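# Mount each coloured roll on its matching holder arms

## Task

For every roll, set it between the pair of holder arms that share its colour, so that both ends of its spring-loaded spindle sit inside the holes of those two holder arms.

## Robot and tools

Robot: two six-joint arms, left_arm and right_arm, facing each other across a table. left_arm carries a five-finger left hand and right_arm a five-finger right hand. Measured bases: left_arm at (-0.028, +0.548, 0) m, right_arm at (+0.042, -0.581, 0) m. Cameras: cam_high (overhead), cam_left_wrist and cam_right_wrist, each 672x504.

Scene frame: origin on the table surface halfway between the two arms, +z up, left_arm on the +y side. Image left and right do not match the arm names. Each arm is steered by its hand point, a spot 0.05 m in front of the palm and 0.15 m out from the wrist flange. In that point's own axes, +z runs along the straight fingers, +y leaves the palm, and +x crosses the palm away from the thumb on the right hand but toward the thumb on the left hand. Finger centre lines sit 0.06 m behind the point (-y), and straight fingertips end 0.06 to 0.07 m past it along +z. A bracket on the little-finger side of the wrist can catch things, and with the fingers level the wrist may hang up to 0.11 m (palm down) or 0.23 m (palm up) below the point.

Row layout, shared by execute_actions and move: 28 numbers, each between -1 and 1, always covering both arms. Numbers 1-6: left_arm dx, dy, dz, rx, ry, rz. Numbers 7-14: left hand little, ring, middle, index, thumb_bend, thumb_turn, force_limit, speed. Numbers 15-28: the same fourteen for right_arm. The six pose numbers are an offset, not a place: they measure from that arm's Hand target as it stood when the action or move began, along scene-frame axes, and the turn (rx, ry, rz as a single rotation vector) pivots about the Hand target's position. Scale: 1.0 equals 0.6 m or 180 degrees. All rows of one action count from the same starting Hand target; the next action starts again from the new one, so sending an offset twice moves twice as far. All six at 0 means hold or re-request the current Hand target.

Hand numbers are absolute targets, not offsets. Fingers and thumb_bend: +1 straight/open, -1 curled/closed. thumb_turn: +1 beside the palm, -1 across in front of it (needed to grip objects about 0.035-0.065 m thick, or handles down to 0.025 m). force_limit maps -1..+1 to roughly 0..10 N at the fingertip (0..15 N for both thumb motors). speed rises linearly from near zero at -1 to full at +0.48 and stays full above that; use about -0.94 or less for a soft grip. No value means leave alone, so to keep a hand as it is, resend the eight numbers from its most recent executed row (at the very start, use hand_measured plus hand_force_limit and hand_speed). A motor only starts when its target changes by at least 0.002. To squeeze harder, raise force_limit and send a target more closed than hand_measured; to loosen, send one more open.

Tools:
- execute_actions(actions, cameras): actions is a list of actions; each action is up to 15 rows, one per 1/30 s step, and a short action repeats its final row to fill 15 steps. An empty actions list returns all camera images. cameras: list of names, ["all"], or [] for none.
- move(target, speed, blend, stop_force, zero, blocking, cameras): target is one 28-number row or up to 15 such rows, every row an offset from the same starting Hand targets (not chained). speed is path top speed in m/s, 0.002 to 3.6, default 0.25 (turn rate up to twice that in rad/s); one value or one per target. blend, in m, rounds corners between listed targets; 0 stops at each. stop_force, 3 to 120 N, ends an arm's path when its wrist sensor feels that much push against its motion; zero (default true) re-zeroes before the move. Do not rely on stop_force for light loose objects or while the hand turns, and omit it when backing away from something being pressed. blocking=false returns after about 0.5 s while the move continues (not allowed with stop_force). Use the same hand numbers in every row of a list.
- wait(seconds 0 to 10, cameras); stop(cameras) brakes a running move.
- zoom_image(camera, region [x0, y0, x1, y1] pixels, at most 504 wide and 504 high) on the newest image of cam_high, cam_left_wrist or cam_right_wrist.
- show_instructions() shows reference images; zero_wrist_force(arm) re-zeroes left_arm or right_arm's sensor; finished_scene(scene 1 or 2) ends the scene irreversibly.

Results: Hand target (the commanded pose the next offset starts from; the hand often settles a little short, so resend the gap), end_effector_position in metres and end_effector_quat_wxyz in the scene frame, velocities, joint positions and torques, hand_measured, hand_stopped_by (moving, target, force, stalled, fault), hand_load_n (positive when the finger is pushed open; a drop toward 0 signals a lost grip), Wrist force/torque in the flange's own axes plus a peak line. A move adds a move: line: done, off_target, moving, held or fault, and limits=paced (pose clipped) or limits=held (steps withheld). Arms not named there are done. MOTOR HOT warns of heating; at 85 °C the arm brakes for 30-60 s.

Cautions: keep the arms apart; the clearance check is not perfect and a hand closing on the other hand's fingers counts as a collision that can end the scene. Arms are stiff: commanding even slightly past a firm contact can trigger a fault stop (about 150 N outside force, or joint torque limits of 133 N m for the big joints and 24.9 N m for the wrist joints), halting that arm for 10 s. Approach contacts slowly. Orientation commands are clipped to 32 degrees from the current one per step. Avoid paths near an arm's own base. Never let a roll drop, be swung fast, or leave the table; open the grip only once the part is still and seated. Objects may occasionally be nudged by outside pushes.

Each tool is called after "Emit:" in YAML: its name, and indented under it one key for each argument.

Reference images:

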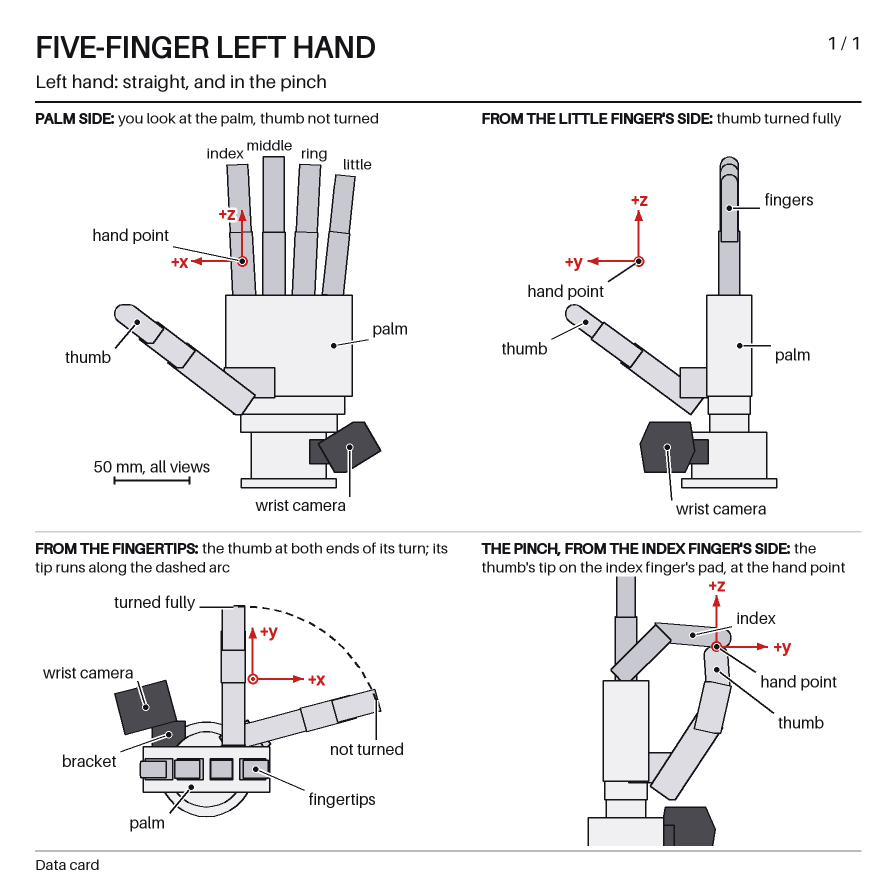

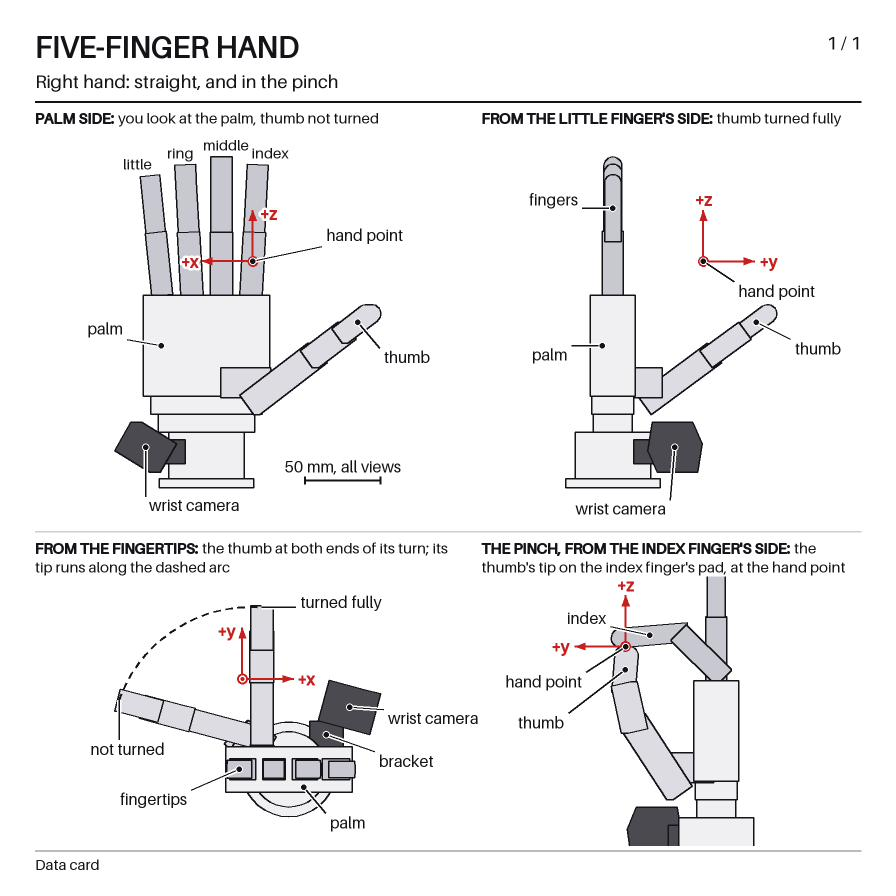

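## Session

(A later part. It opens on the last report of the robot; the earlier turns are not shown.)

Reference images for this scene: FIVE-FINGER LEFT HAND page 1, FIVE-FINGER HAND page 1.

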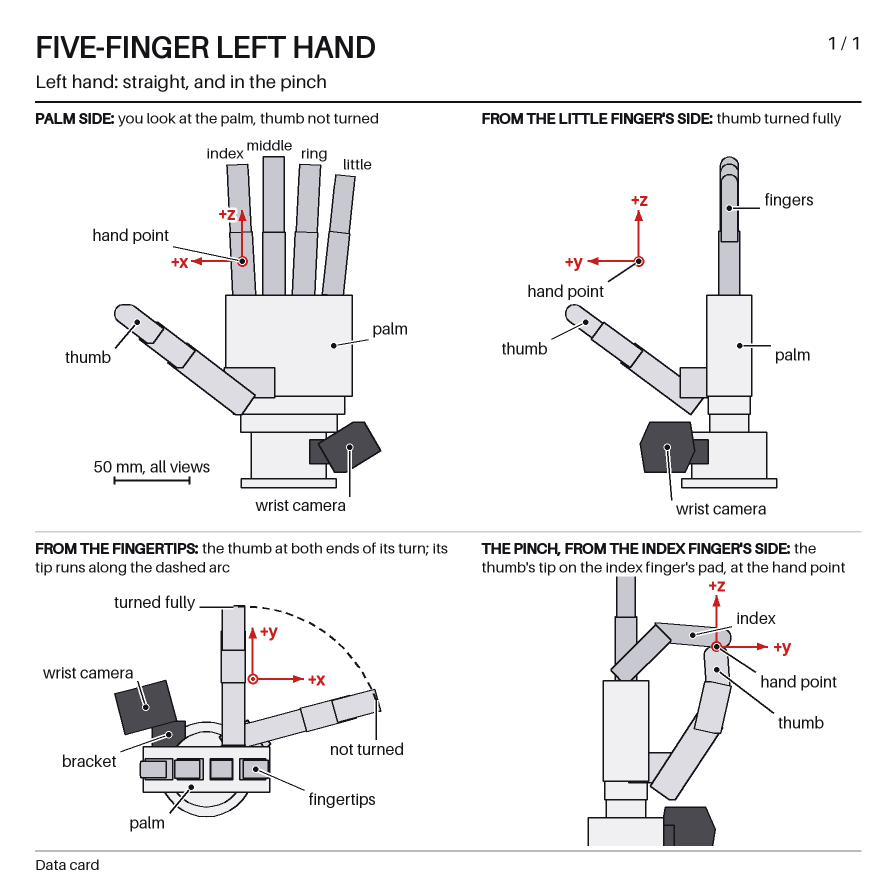

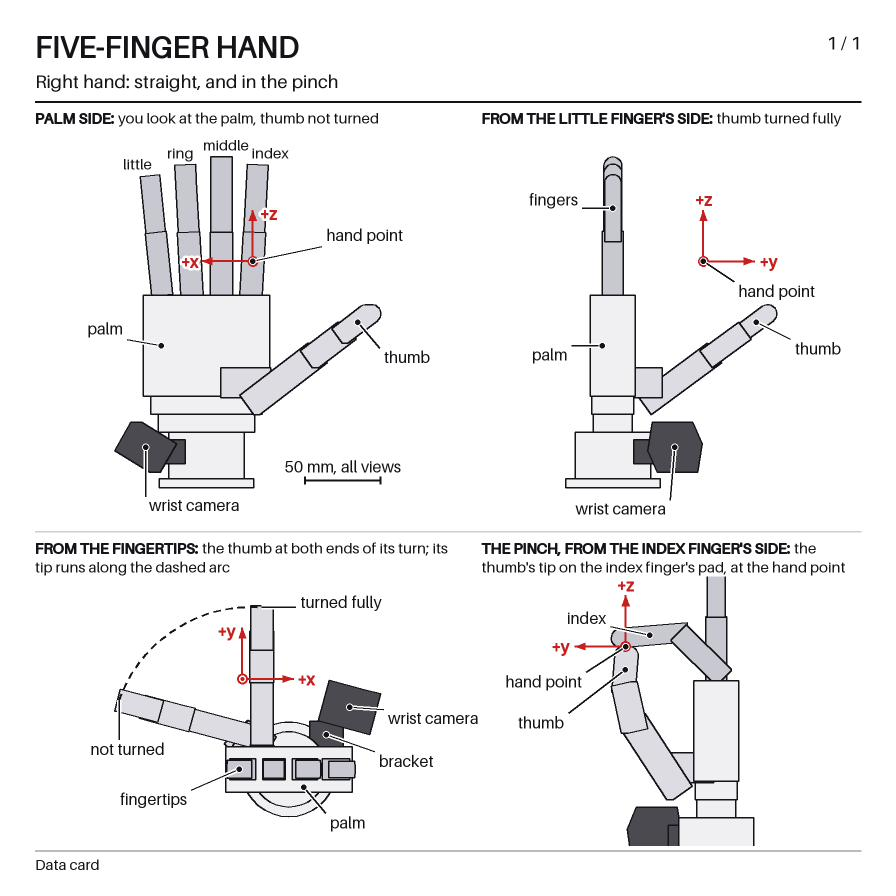

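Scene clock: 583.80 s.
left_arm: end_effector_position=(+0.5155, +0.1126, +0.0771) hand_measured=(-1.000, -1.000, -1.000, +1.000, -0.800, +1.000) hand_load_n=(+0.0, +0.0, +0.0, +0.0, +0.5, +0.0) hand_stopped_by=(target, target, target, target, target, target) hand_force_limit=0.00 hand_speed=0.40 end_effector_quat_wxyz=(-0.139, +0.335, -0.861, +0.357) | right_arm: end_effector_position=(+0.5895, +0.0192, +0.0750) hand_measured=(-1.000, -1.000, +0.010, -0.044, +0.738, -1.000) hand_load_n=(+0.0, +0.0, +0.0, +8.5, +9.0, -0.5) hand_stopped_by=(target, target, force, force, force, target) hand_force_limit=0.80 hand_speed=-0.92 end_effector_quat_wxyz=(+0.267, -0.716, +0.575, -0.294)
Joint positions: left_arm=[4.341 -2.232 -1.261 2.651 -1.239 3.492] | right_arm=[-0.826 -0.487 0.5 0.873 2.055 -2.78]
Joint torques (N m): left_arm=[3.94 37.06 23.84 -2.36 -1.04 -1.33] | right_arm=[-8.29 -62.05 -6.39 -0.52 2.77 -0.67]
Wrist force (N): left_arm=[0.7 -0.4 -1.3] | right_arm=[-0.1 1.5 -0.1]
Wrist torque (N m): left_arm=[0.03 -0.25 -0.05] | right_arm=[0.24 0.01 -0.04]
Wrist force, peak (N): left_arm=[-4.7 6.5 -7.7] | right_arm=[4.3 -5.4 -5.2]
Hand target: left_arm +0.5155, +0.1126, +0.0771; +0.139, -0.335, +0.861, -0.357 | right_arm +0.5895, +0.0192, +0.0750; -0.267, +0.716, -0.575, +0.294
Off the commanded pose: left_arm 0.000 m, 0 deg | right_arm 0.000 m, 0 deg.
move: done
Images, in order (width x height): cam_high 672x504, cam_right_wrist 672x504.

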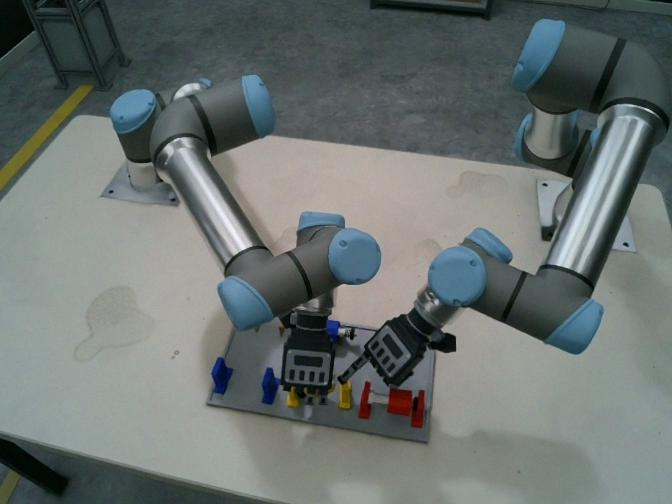

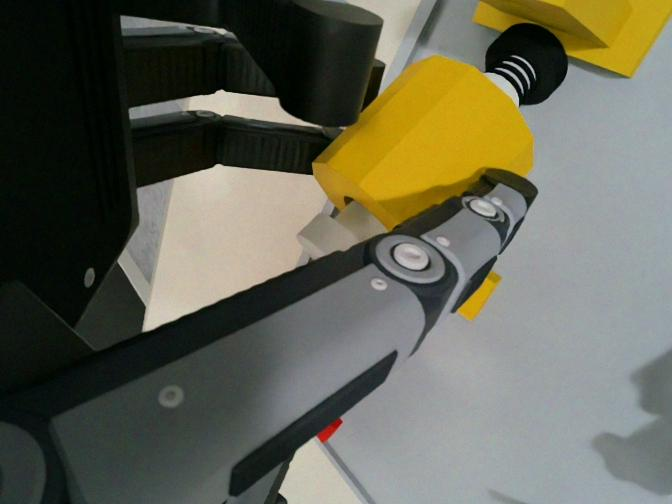

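Emit:
move:
  target:
    - [-0.002,0.02,0.03,0,0,0,-1,-1,-1,1,-0.8,1,0,0.4,0,0,0,0,0,0,-1,-1,-0.6,-0.6,-0.3,-1,0.8,-0.92]
    - [-0.0377,0.1653,0.1505,-0.0786,0.0346,0.2623,-1,-1,-1,1,-0.8,1,0,0.4,0,0,0,0,0,0,-1,-1,-0.6,-0.6,-0.3,-1,0.8,-0.92]
  speed: 0.12
  blend: [0.01,0]

Emit:
move:
  target: [0,0,0,0,0,0,1,1,1,1,1,1,0,0.4,0,0,0,0,0,0,-1,-1,-0.6,-0.6,-0.3,-1,0.8,-0.92]
  speed: 0.1
  cameras: ["cam_high","cam_left_wrist","cam_right_wrist"]

Emit:
zoom_image:
  camera: "cam_left_wrist"
  region: [240, 210, 390, 350]

Emit:
zoom_image:
  camera: "cam_high"
  region: [270, 330, 390, 430]

Scene clock: 588.77 s.
left_arm: end_effector_position=(+0.4929, +0.2118, +0.1673) hand_measured=(-1.000, -1.000, -1.000, +1.000, -0.800, +1.000) hand_load_n=(+0.5, +0.0, +0.5, -0.5, +0.0, +0.0) hand_stopped_by=(target, target, target, target, target, target) hand_force_limit=0.00 hand_speed=0.40 end_effector_quat_wxyz=(-0.184, +0.683, -0.612, +0.354) | right_arm: end_effector_position=(+0.5895, +0.0192, +0.0750) hand_measured=(-1.000, -1.000, +0.010, -0.044, +0.738, -1.000) hand_load_n=(+0.5, +0.0, +0.0, +8.5, +9.0, -0.5) hand_stopped_by=(target, target, force, force, force, target) hand_force_limit=0.80 hand_speed=-0.92 end_effector_quat_wxyz=(+0.267, -0.716, +0.575, -0.294)
Joint positions: left_arm=[4.411 -1.895 -1.561 2.705 -1.591 2.76] | right_arm=[-0.826 -0.487 0.5 0.873 2.055 -2.78]
Joint torques (N m): left_arm=[3.11 42.11 6.75 -2.72 -1.44 -2.73] | right_arm=[-8.05 -62.26 -7.55 -0.12 2.66 -0.75]
Wrist force (N): left_arm=[1.0 -0.5 -0.7] | right_arm=[-0.2 1.7 0.1]
Wrist torque (N m): left_arm=[-0.04 -0.23 0.02] | right_arm=[0.26 -0.01 -0.04]
Wrist force, peak (N): left_arm=[1.4 -0.5 -1.1] | right_arm=[-0.3 2.3 0.5]
Hand target: left_arm +0.4929, +0.2118, +0.1674; -0.184, +0.683, -0.612, +0.354 | right_arm +0.5895, +0.0192, +0.0750; -0.267, +0.716, -0.575, +0.294
Off the commanded pose: left_arm 0.000 m, 0 deg | right_arm 0.000 m, 0 deg.
move: done

Scene clock: 589.97 s.
left_arm: end_effector_position=(+0.4929, +0.2118, +0.1674) hand_measured=(+1.000, +1.000, +1.000, +1.000, +1.000, +1.000) hand_load_n=(+0.0, +0.0, +0.0, +0.0, +0.0, -0.5) hand_stopped_by=(target, target, target, target, target, target) hand_force_limit=0.00 hand_speed=0.40 end_effector_quat_wxyz=(-0.184, +0.683, -0.612, +0.354) | right_arm: end_effector_position=(+0.5895, +0.0192, +0.0750) hand_measured=(-1.000, -1.000, +0.010, -0.044, +0.738, -1.000) hand_load_n=(+0.0, +0.0, +0.0, +8.5, +9.0, -0.5) hand_stopped_by=(target, target, force, force, force, target) hand_force_limit=0.80 hand_speed=-0.92 end_effector_quat_wxyz=(+0.267, -0.716, +0.575, -0.294)
Joint positions: left_arm=[4.411 -1.895 -1.561 2.705 -1.592 2.76] | right_arm=[-0.826 -0.487 0.5 0.873 2.055 -2.78]
Joint torques (N m): left_arm=[-10.3 41.46 8.71 -1.33 -0.72 -2.58] | right_arm=[-6.87 -62.5 -7.91 0.37 2.43 -0.59]
Wrist force (N): left_arm=[1.2 -0.5 -0.7] | right_arm=[-0.1 1.8 0.1]
Wrist torque (N m): left_arm=[-0.05 -0.26 0.03] | right_arm=[0.27 0.00 -0.03]
Wrist force, peak (N): left_arm=[1.3 -0.4 -0.8] | right_arm=[0.1 2.1 0.1]
Hand target: left_arm +0.4929, +0.2118, +0.1674; -0.184, +0.683, -0.612, +0.354 | right_arm +0.5895, +0.0192, +0.0750; -0.267, +0.716, -0.575, +0.294
Off the commanded pose: left_arm 0.000 m, 0 deg | right_arm 0.000 m, 0 deg.
move: done

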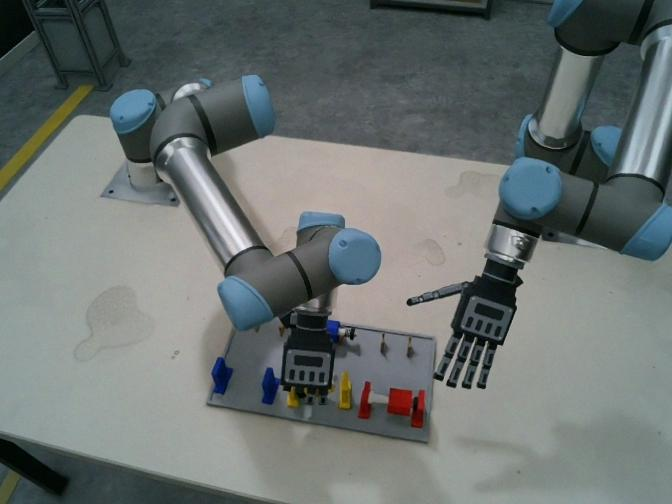

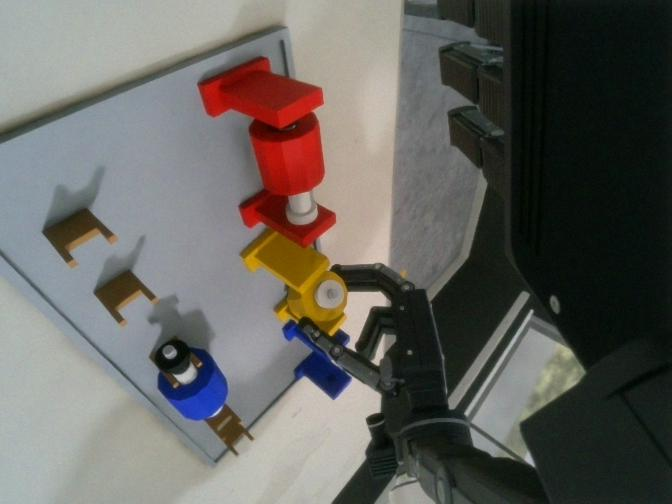

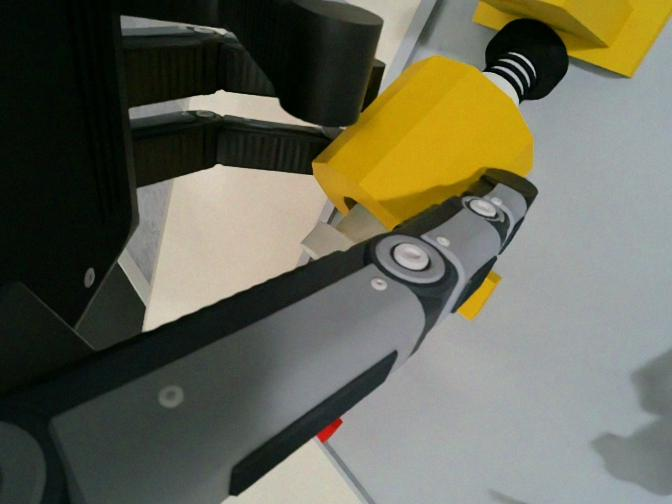

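Scaled by 3.360 from the camera's 672x504 image, which has a finer 960x720 frame.

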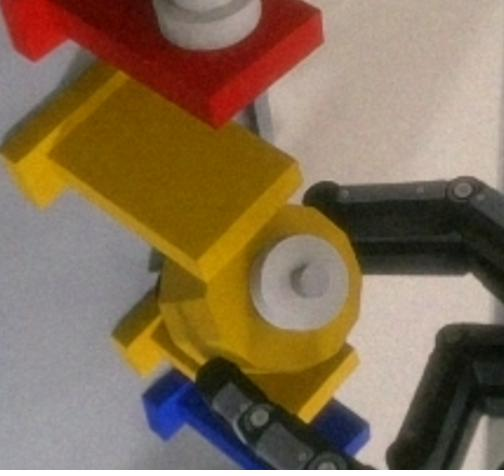

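Scaled by 4.200 from the camera's 672x504 image, which has a finer 960x720 frame.

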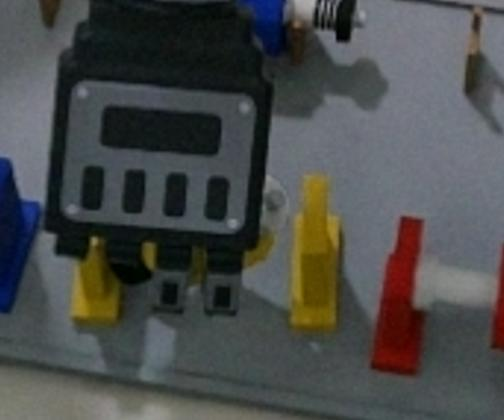

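Emit:
move:
  target: [0,0,0,0,0,0,1,1,1,1,1,1,0,0.4,0,0,0.0667,0,0,0,-1,-1,-0.6,-0.6,-0.3,-1,0.8,-0.92]
  speed: 0.04
  stop_force: 5
  cameras: ["cam_high","cam_left_wrist","cam_right_wrist"]

Emit:
zoom_image:
  camera: "cam_left_wrist"
  region: [240, 210, 390, 350]

Emit:
zoom_image:
  camera: "cam_high"
  region: [270, 330, 390, 430]

Emit:
zoom_image:
  camera: "cam_right_wrist"
  region: [300, 0, 672, 280]

Scene clock: 592.37 s.
left_arm: end_effector_position=(+0.4929, +0.2118, +0.1674) hand_measured=(+1.000, +1.000, +1.000, +1.000, +1.000, +1.000) hand_load_n=(+0.0, +0.0, +0.0, +0.0, +0.0, +0.0) hand_stopped_by=(target, target, target, target, target, target) hand_force_limit=0.00 hand_speed=0.40 end_effector_quat_wxyz=(-0.184, +0.683, -0.612, +0.354) | right_arm: end_effector_position=(+0.5895, +0.0191, +0.1150) hand_measured=(-1.000, -1.000, +0.010, -0.044, +0.738, -1.000) hand_load_n=(+0.0, +0.0, +0.0, +8.5, +9.0, -0.5) hand_stopped_by=(target, target, force, force, force, target) hand_force_limit=0.80 hand_speed=-0.92 end_effector_quat_wxyz=(+0.267, -0.716, +0.575, -0.294)
Joint positions: left_arm=[4.411 -1.895 -1.561 2.705 -1.592 2.76] | right_arm=[-0.826 -0.478 0.379 0.984 2.055 -2.78]
Joint torques (N m): left_arm=[-11.44 39.94 16.12 0.79 0.75 -2.5] | right_arm=[9.5 -46.26 -34.13 2.58 2.9 1.17]
Wrist force (N): left_arm=[1.0 -0.2 -0.8] | right_arm=[-0.2 2.0 0.1]
Wrist torque (N m): left_arm=[-0.01 -0.25 0.01] | right_arm=[0.29 -0.02 -0.06]
Wrist force, peak (N): left_arm=[1.2 -0.5 -1.0] | right_arm=[-0.2 2.3 0.4]
Hand target: left_arm +0.4929, +0.2118, +0.1674; -0.184, +0.683, -0.612, +0.354 | right_arm +0.5895, +0.0192, +0.1150; -0.267, +0.716, -0.575, +0.294
Off the commanded pose: left_arm 0.000 m, 0 deg | right_arm 0.000 m, 0 deg.
move: done

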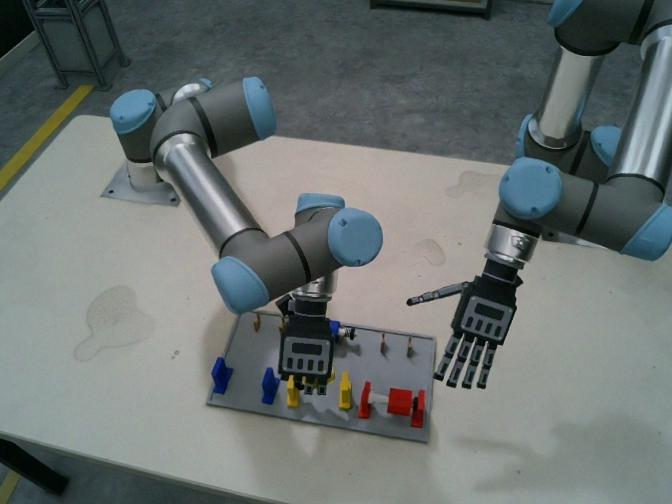

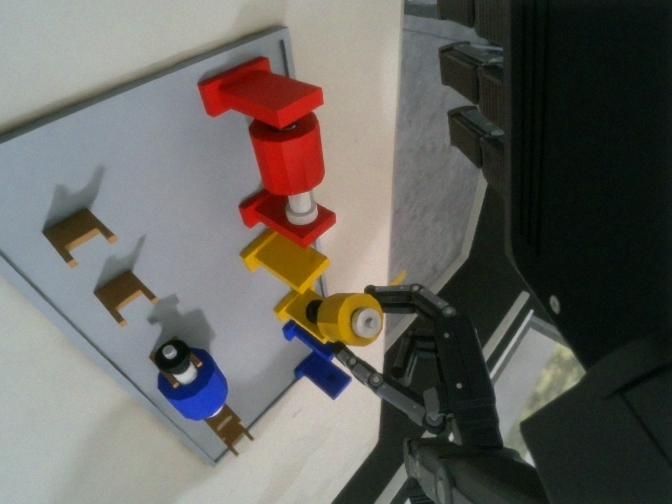

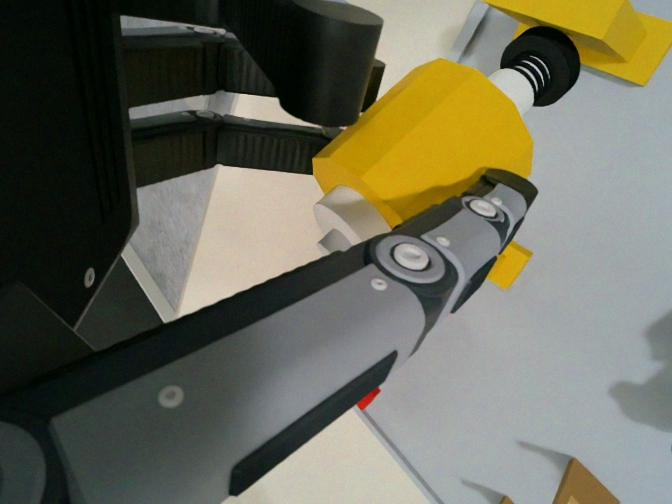

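Scaled by 3.360 from the camera's 672x504 image, which has a finer 960x720 frame.

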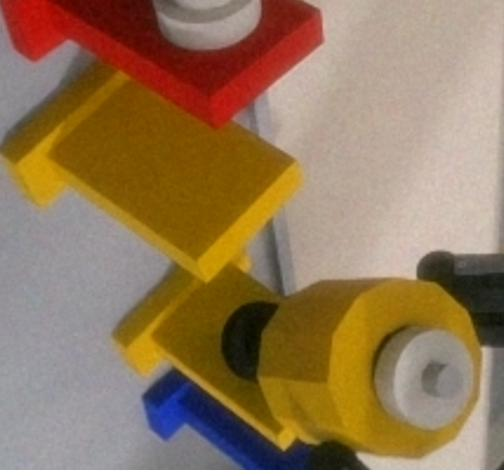

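Scaled by 4.200 from the camera's 672x504 image, which has a finer 960x720 frame.

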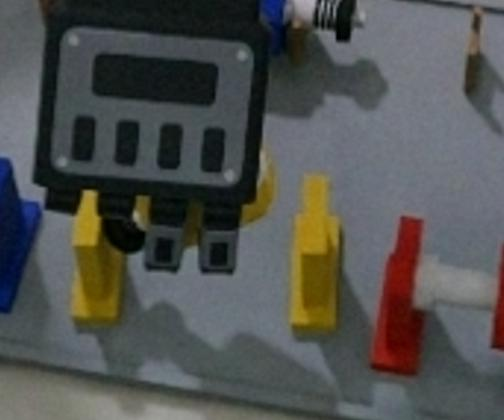

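Scaled by 1.355 from the camera's 672x504 image, which has a finer 960x720 frame.

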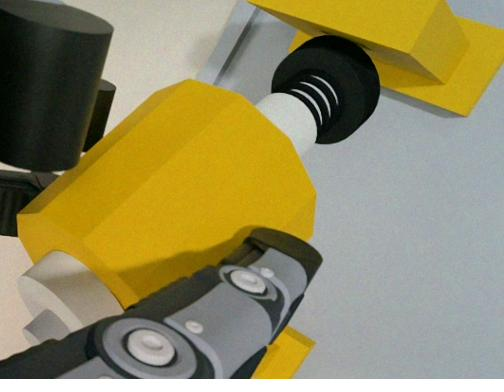

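Emit:
move:
  target: [0,0,0,0,0,0,1,1,1,1,1,1,0,0.4,0,0,0.0167,-0.0658,-0.0109,0,-1,-1,-0.6,-0.6,-0.3,-1,0.8,-0.92]
  speed: 0.1
  cameras: ["cam_high","cam_left_wrist","cam_right_wrist"]

Emit:
zoom_image:
  camera: "cam_left_wrist"
  region: [240, 210, 390, 350]

Emit:
zoom_image:
  camera: "cam_high"
  region: [270, 330, 390, 430]

Emit:
zoom_image:
  camera: "cam_right_wrist"
  region: [300, 0, 672, 280]

Scene clock: 596.60 s.
left_arm: end_effector_position=(+0.4929, +0.2118, +0.1674) hand_measured=(+1.000, +1.000, +1.000, +1.000, +1.000, +1.000) hand_load_n=(+0.0, +0.0, +0.0, +0.0, -0.5, +0.0) hand_stopped_by=(target, target, target, target, target, target) hand_force_limit=0.00 hand_speed=0.40 end_effector_quat_wxyz=(-0.184, +0.683, -0.612, +0.354) | right_arm: end_effector_position=(+0.5889, +0.0182, +0.1247) hand_measured=(-1.000, -1.000, +0.010, -0.044, +0.738, -1.000) hand_load_n=(+0.0, +0.0, +0.0, +8.0, +9.0, -0.5) hand_stopped_by=(target, target, force, force, force, target) hand_force_limit=0.80 hand_speed=-0.92 end_effector_quat_wxyz=(+0.234, -0.731, +0.527, -0.364)
Joint positions: left_arm=[4.411 -1.895 -1.561 2.705 -1.592 2.76] | right_arm=[-0.778 -0.308 0.035 1.158 2.201 -2.891]
Joint torques (N m): left_arm=[-12.03 38.57 27.55 0.77 1.04 -2.3] | right_arm=[12.27 -47.97 -32.92 -0.34 2.88 -1.5]
Wrist force (N): left_arm=[1.1 -0.4 -0.8] | right_arm=[-0.4 2.2 0.8]
Wrist torque (N m): left_arm=[-0.03 -0.26 0.02] | right_arm=[0.26 0.03 0.11]
Wrist force, peak (N): left_arm=[1.3 -0.4 -1.0] | right_arm=[-0.7 2.3 0.6]
Hand target: left_arm +0.4929, +0.2118, +0.1674; -0.184, +0.683, -0.612, +0.354 | right_arm +0.5895, +0.0192, +0.1251; -0.201, +0.735, -0.537, +0.363
Off the commanded pose: left_arm 0.000 m, 0 deg | right_arm 0.001 m, 4 deg.
elbow stopped short (right arm): the move would have taken joint 3 (elbow) straighter than the controller allows.
move: off_target (right_arm)

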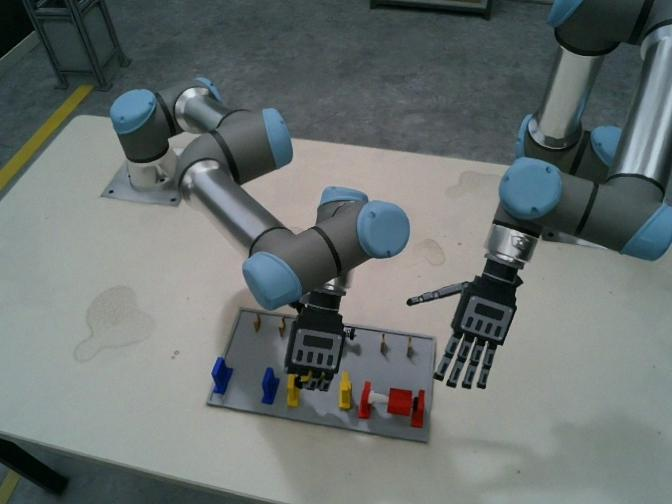

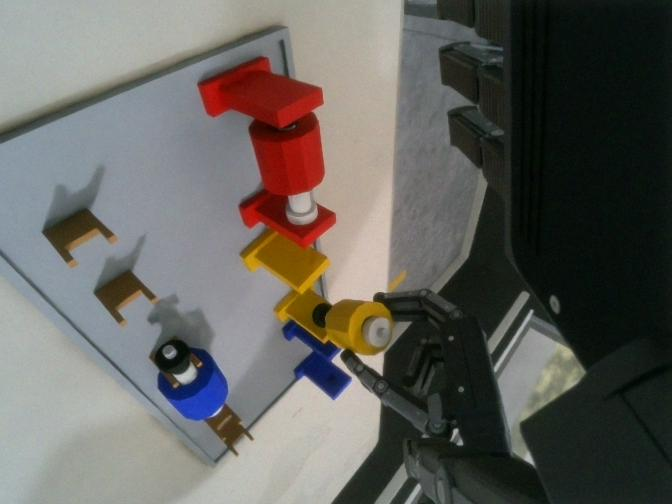

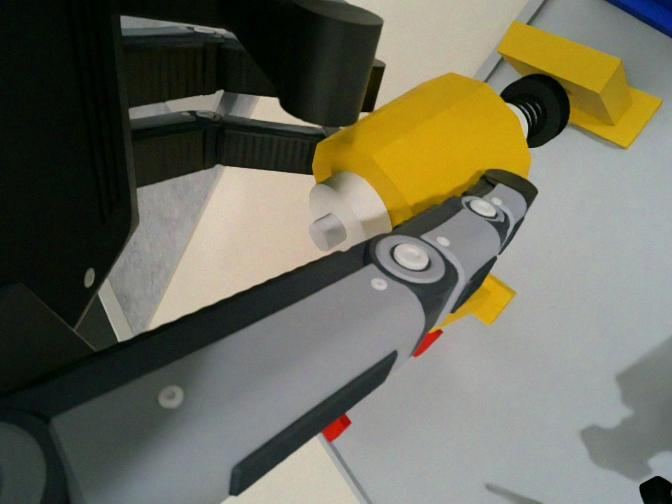

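Scaled by 3.360 from the camera's 672x504 image, which has a finer 960x720 frame.

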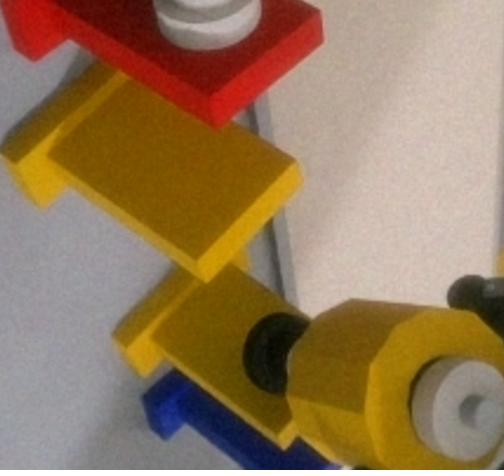

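Scaled by 4.200 from the camera's 672x504 image, which has a finer 960x720 frame.

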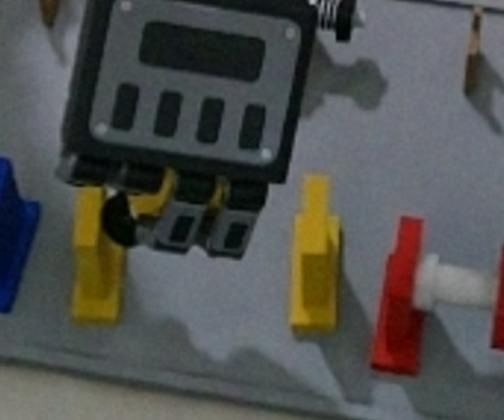

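Scaled by 1.355 from the camera's 672x504 image, which has a finer 960x720 frame.

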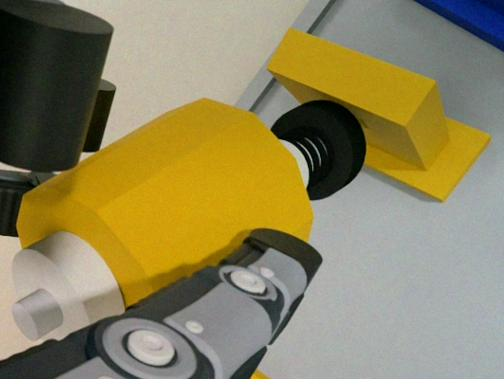

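Emit:
execute_actions:
  actions:
    - [[0,0,0,0,0,0,1,1,1,1,1,1,0,0.4,0,0,0,0,0,0,-1,-1,-0.65,-0.65,-0.35,-1,1.0,-0.92]]
  cameras: ["cam_right_wrist"]

Emit:
wait:
  seconds: 1.0
  cameras: ["cam_right_wrist"]

Scene clock: 597.97 s.
left_arm: end_effector_position=(+0.4929, +0.2118, +0.1674) hand_measured=(+1.000, +1.000, +1.000, +1.000, +1.000, +1.000) hand_load_n=(+0.0, -0.5, +0.0, +0.0, +0.0, -0.5) hand_stopped_by=(target, target, target, target, target, target) hand_force_limit=0.00 hand_speed=0.40 end_effector_quat_wxyz=(-0.184, +0.683, -0.612, +0.354) | right_arm: end_effector_position=(+0.5889, +0.0182, +0.1247) hand_measured=(-1.000, -1.000, -0.068, -0.050, +0.722, -1.000) hand_load_n=(+0.0, +0.0, +11.5, +8.0, +18.0, +1.5) hand_stopped_by=(target, target, force, force, force, target) hand_force_limit=1.00 hand_speed=-0.92 end_effector_quat_wxyz=(+0.234, -0.731, +0.527, -0.364)
Joint positions: left_arm=[4.411 -1.895 -1.561 2.705 -1.592 2.76] | right_arm=[-0.778 -0.308 0.035 1.158 2.202 -2.891]
Joint torques (N m): left_arm=[-11.56 37.9 31.87 0.83 1.03 -2.19] | right_arm=[11.79 -48.23 -33.72 -0.63 2.81 -1.76]
Wrist force (N): left_arm=[1.0 -0.4 -0.7] | right_arm=[-0.4 1.9 0.7]
Wrist torque (N m): left_arm=[-0.04 -0.23 0.01] | right_arm=[0.22 0.05 0.08]
Wrist force, peak (N): left_arm=[1.3 -0.6 -0.8] | right_arm=[-1.1 2.2 0.7]
Hand target: left_arm +0.4929, +0.2118, +0.1674; -0.184, +0.683, -0.612, +0.354 | right_arm +0.5895, +0.0192, +0.1251; -0.201, +0.735, -0.537, +0.363
Off the commanded pose: left_arm 0.000 m, 0 deg | right_arm 0.001 m, 4 deg.
elbow stopped short (right arm): the move would have taken joint 3 (elbow) straighter than the controller allows.
Step readings (end_effector_position of left_arm | right_arm):
0: (+0.4929, +0.2118, +0.1674) | (+0.5889, +0.0182, +0.1247)
1: (+0.4929, +0.2118, +0.1674) | (+0.5889, +0.0182, +0.1247)
2: (+0.4929, +0.2118, +0.1674) | (+0.5889, +0.0182, +0.1247)
4: (+0.4929, +0.2118, +0.1674) | (+0.5889, +0.0182, +0.1247)
8: (+0.4929, +0.2118, +0.1674) | (+0.5889, +0.0182, +0.1247)
15: (+0.4929, +0.2118, +0.1674) | (+0.5889, +0.0182, +0.1247)
Images, in order (width x height): cam_right_wrist 672x504.

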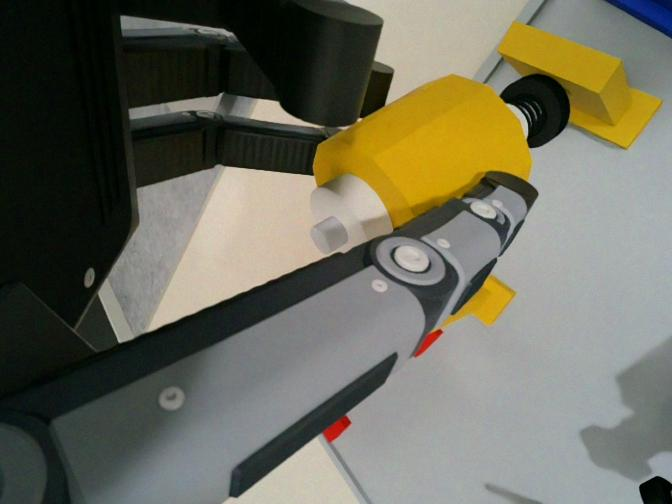

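Scene clock: 598.97 s.
left_arm: end_effector_position=(+0.4929, +0.2118, +0.1674) hand_measured=(+1.000, +1.000, +1.000, +1.000, +1.000, +1.000) hand_load_n=(+0.0, +0.0, +0.0, +0.0, +0.0, +0.0) hand_stopped_by=(target, target, target, target, target, target) hand_force_limit=0.00 hand_speed=0.40 end_effector_quat_wxyz=(-0.184, +0.683, -0.612, +0.354) | right_arm: end_effector_position=(+0.5889, +0.0182, +0.1247) hand_measured=(-1.000, -1.000, -0.068, -0.050, +0.722, -1.000) hand_load_n=(+0.0, +0.0, +11.5, +8.0, +18.0, +1.5) hand_stopped_by=(target, target, force, force, force, target) hand_force_limit=1.00 hand_speed=-0.92 end_effector_quat_wxyz=(+0.234, -0.731, +0.527, -0.364)
Joint positions: left_arm=[4.411 -1.895 -1.561 2.705 -1.592 2.76] | right_arm=[-0.778 -0.308 0.035 1.158 2.202 -2.891]
Joint torques (N m): left_arm=[-11.15 37.67 32.32 0.67 0.82 -2.26] | right_arm=[12.09 -47.43 -32.77 -0.42 2.49 -1.61]
Wrist force (N): left_arm=[1.0 -0.5 -0.6] | right_arm=[-0.5 2.1 0.4]
Wrist torque (N m): left_arm=[-0.06 -0.22 0.02] | right_arm=[0.27 0.08 0.09]
Wrist force, peak (N): left_arm=[1.2 -0.5 -0.9] | right_arm=[-0.9 2.3 0.3]
Hand target: left_arm +0.4929, +0.2118, +0.1674; -0.184, +0.683, -0.612, +0.354 | right_arm +0.5895, +0.0192, +0.1251; -0.201, +0.735, -0.537, +0.363
Off the commanded pose: left_arm 0.000 m, 0 deg | right_arm 0.001 m, 4 deg.
wait: 1.00 s; at rest by 0.17 s
Images, in order (width x height): cam_right_wrist 672x504.

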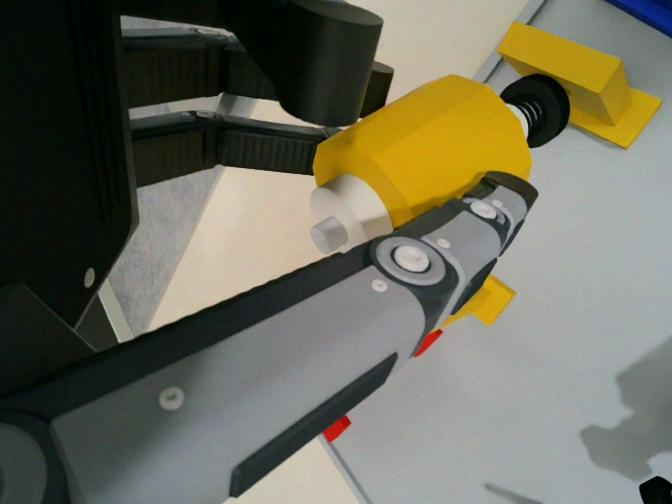

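Emit:
zoom_image:
  camera: "cam_left_wrist"
  region: [130, 300, 280, 470]

Emit:
zoom_image:
  camera: "cam_high"
  region: [210, 290, 450, 450]

This scene's latest camera images include none from cam_left_wrist. They are from: cam_right_wrist. cam_left_wrist's image comes with the result of a call that names it in "cameras".

This scene's latest camera images include none from cam_high. They are from: cam_right_wrist. cam_high's image comes with the result of a call that names it in "cameras".

Emit:
wait:
  seconds: 0.1
  cameras: ["all"]

Emit:
zoom_image:
  camera: "cam_left_wrist"
  region: [130, 300, 280, 470]

Emit:
zoom_image:
  camera: "cam_high"
  region: [210, 290, 450, 450]

Scene clock: 600.10 s.
left_arm: end_effector_position=(+0.4929, +0.2118, +0.1674) hand_measured=(+1.000, +1.000, +1.000, +1.000, +1.000, +1.000) hand_load_n=(+0.0, +0.0, +0.0, +0.0, +0.0, -0.5) hand_stopped_by=(target, target, target, target, target, target) hand_force_limit=0.00 hand_speed=0.40 end_effector_quat_wxyz=(-0.184, +0.683, -0.612, +0.354) | right_arm: end_effector_position=(+0.5889, +0.0182, +0.1247) hand_measured=(-1.000, -1.000, -0.068, -0.050, +0.722, -1.000) hand_load_n=(+0.0, +0.0, +11.5, +8.0, +18.0, +1.5) hand_stopped_by=(target, target, force, force, force, target) hand_force_limit=1.00 hand_speed=-0.92 end_effector_quat_wxyz=(+0.234, -0.731, +0.527, -0.364)
Joint positions: left_arm=[4.411 -1.895 -1.561 2.705 -1.592 2.76] | right_arm=[-0.778 -0.308 0.035 1.158 2.202 -2.891]
Joint torques (N m): left_arm=[-11.3 36.69 31.75 0.81 0.92 -2.31] | right_arm=[11.41 -47.41 -32.61 -0.34 2.37 -1.57]
Wrist force (N): left_arm=[1.0 -0.3 -0.8] | right_arm=[-0.8 2.1 0.6]
Wrist torque (N m): left_arm=[-0.02 -0.24 0.00] | right_arm=[0.26 0.11 0.06]
Wrist force, peak (N): left_arm=[1.3 -0.6 -0.9] | right_arm=[-0.7 2.3 0.6]
Hand target: left_arm +0.4929, +0.2118, +0.1674; -0.184, +0.683, -0.612, +0.354 | right_arm +0.5895, +0.0192, +0.1251; -0.201, +0.735, -0.537, +0.363
Off the commanded pose: left_arm 0.000 m, 0 deg | right_arm 0.001 m, 4 deg.
wait: 0.10 s; at rest from the start

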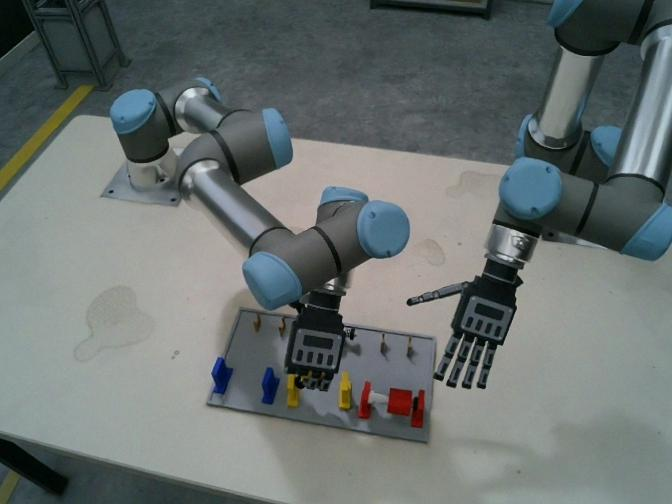

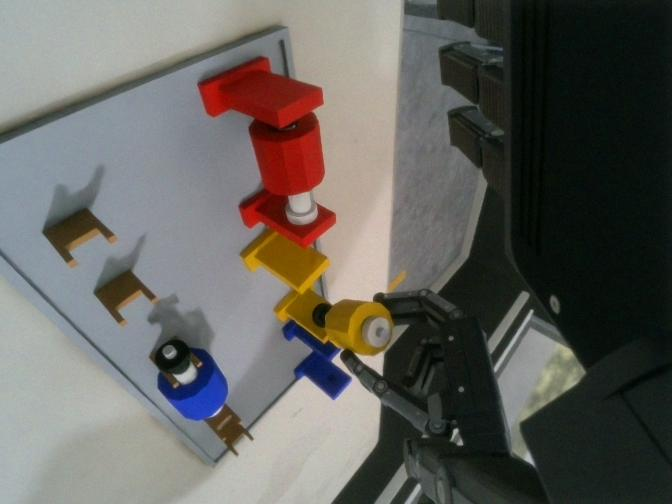

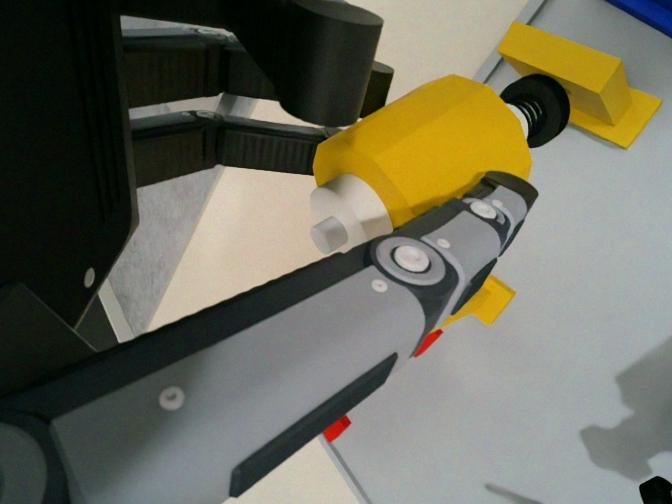

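Scaled by 2.965 from the camera's 672x504 image, which has a finer 960x720 frame.

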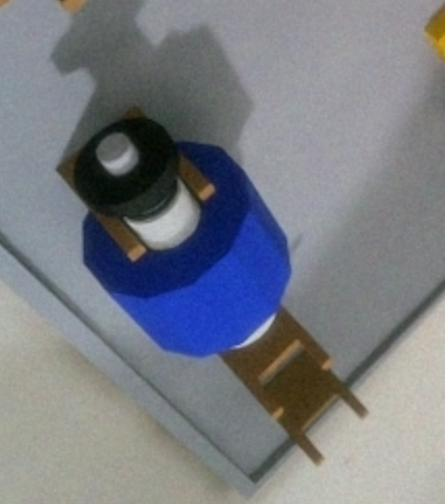

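Scaled by 2.100 from the camera's 672x504 image, which has a finer 960x720 frame.

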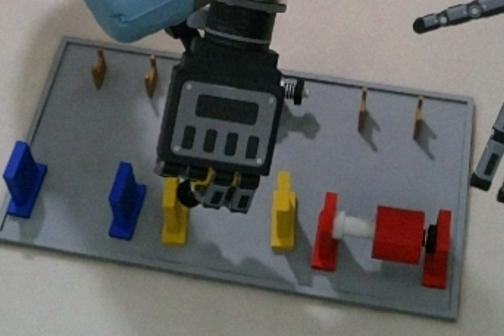

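Emit:
move:
  target: [0,0,0,0,0,0,1,1,1,1,1,1,0,0.4,0,-0.06,0,0,0,0,-1,-1,-0.65,-0.65,-0.35,-1,1.0,-0.92]
  speed: 0.08
  cameras: ["all"]

Emit:
zoom_image:
  camera: "cam_left_wrist"
  region: [240, 250, 400, 400]

Scene clock: 602.80 s.
left_arm: end_effector_position=(+0.4929, +0.2118, +0.1674) hand_measured=(+1.000, +1.000, +1.000, +1.000, +1.000, +1.000) hand_load_n=(+0.0, +0.0, +0.0, +0.0, +0.0, +0.0) hand_stopped_by=(target, target, target, target, target, target) hand_force_limit=0.00 hand_speed=0.40 end_effector_quat_wxyz=(-0.184, +0.683, -0.612, +0.354) | right_arm: end_effector_position=(+0.5895, -0.0168, +0.1251) hand_measured=(-1.000, -1.000, -0.068, -0.050, +0.722, -1.000) hand_load_n=(+0.0, +0.0, +1.0, +11.5, +13.5, -1.0) hand_stopped_by=(target, target, force, force, force, target) hand_force_limit=1.00 hand_speed=-0.92 end_effector_quat_wxyz=(+0.200, -0.735, +0.537, -0.363)
Joint positions: left_arm=[4.411 -1.895 -1.561 2.705 -1.592 2.76] | right_arm=[-0.809 -0.423 0.265 1.106 2.203 -2.888]
Joint torques (N m): left_arm=[-11.69 35.22 31.53 0.84 0.97 -2.13] | right_arm=[-9.86 -63.39 -6.81 -0.38 -1.25 -1.49]
Wrist force (N): left_arm=[1.0 -0.3 -0.7] | right_arm=[-0.6 2.1 0.2]
Wrist torque (N m): left_arm=[-0.02 -0.24 0.01] | right_arm=[0.30 0.02 0.11]
Wrist force, peak (N): left_arm=[1.4 -0.4 -0.8] | right_arm=[-0.8 2.3 0.9]
Hand target: left_arm +0.4929, +0.2118, +0.1674; -0.184, +0.683, -0.612, +0.354 | right_arm +0.5895, -0.0168, +0.1251; -0.201, +0.735, -0.537, +0.363
Off the commanded pose: left_arm 0.000 m, 0 deg | right_arm 0.000 m, 0 deg.
move: done

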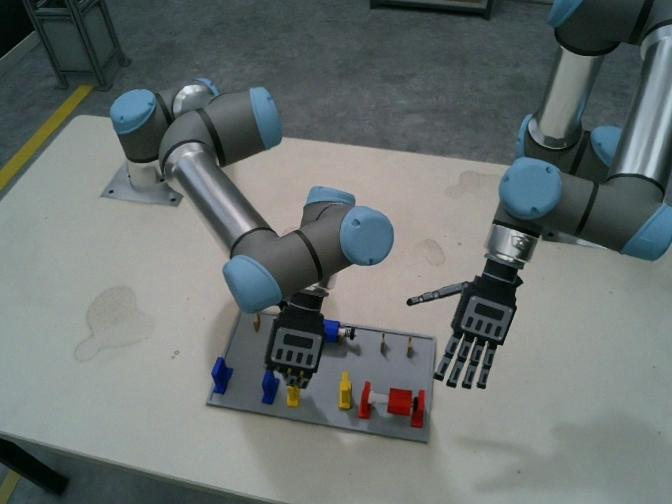

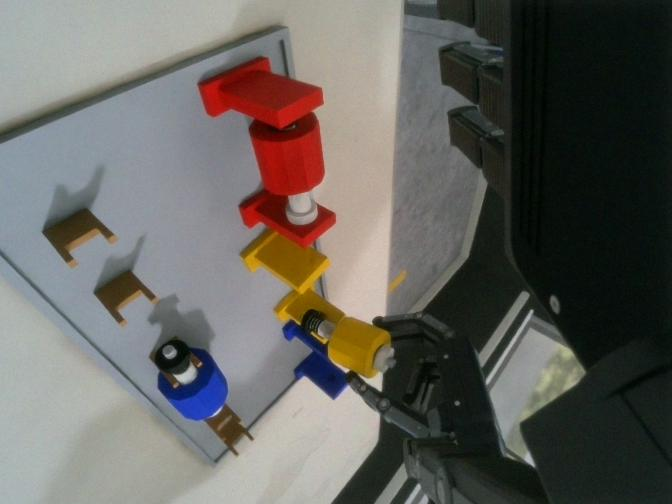

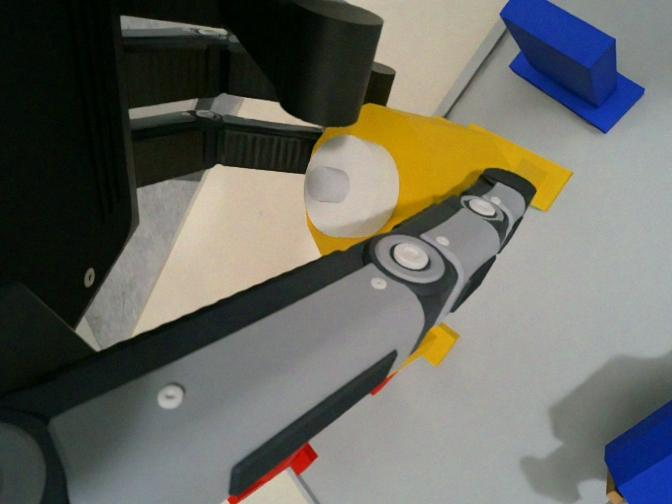

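Scaled by 3.150 from the camera's 672x504 image, which has a finer 960x720 frame.

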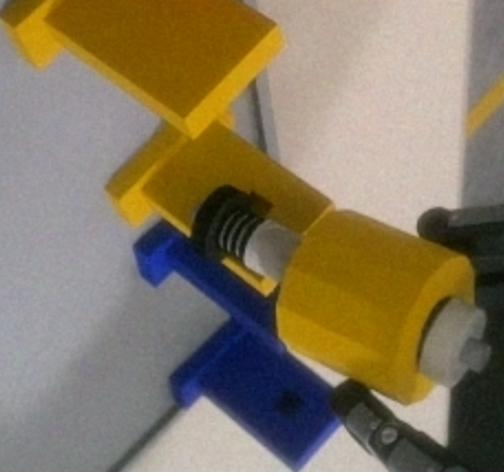

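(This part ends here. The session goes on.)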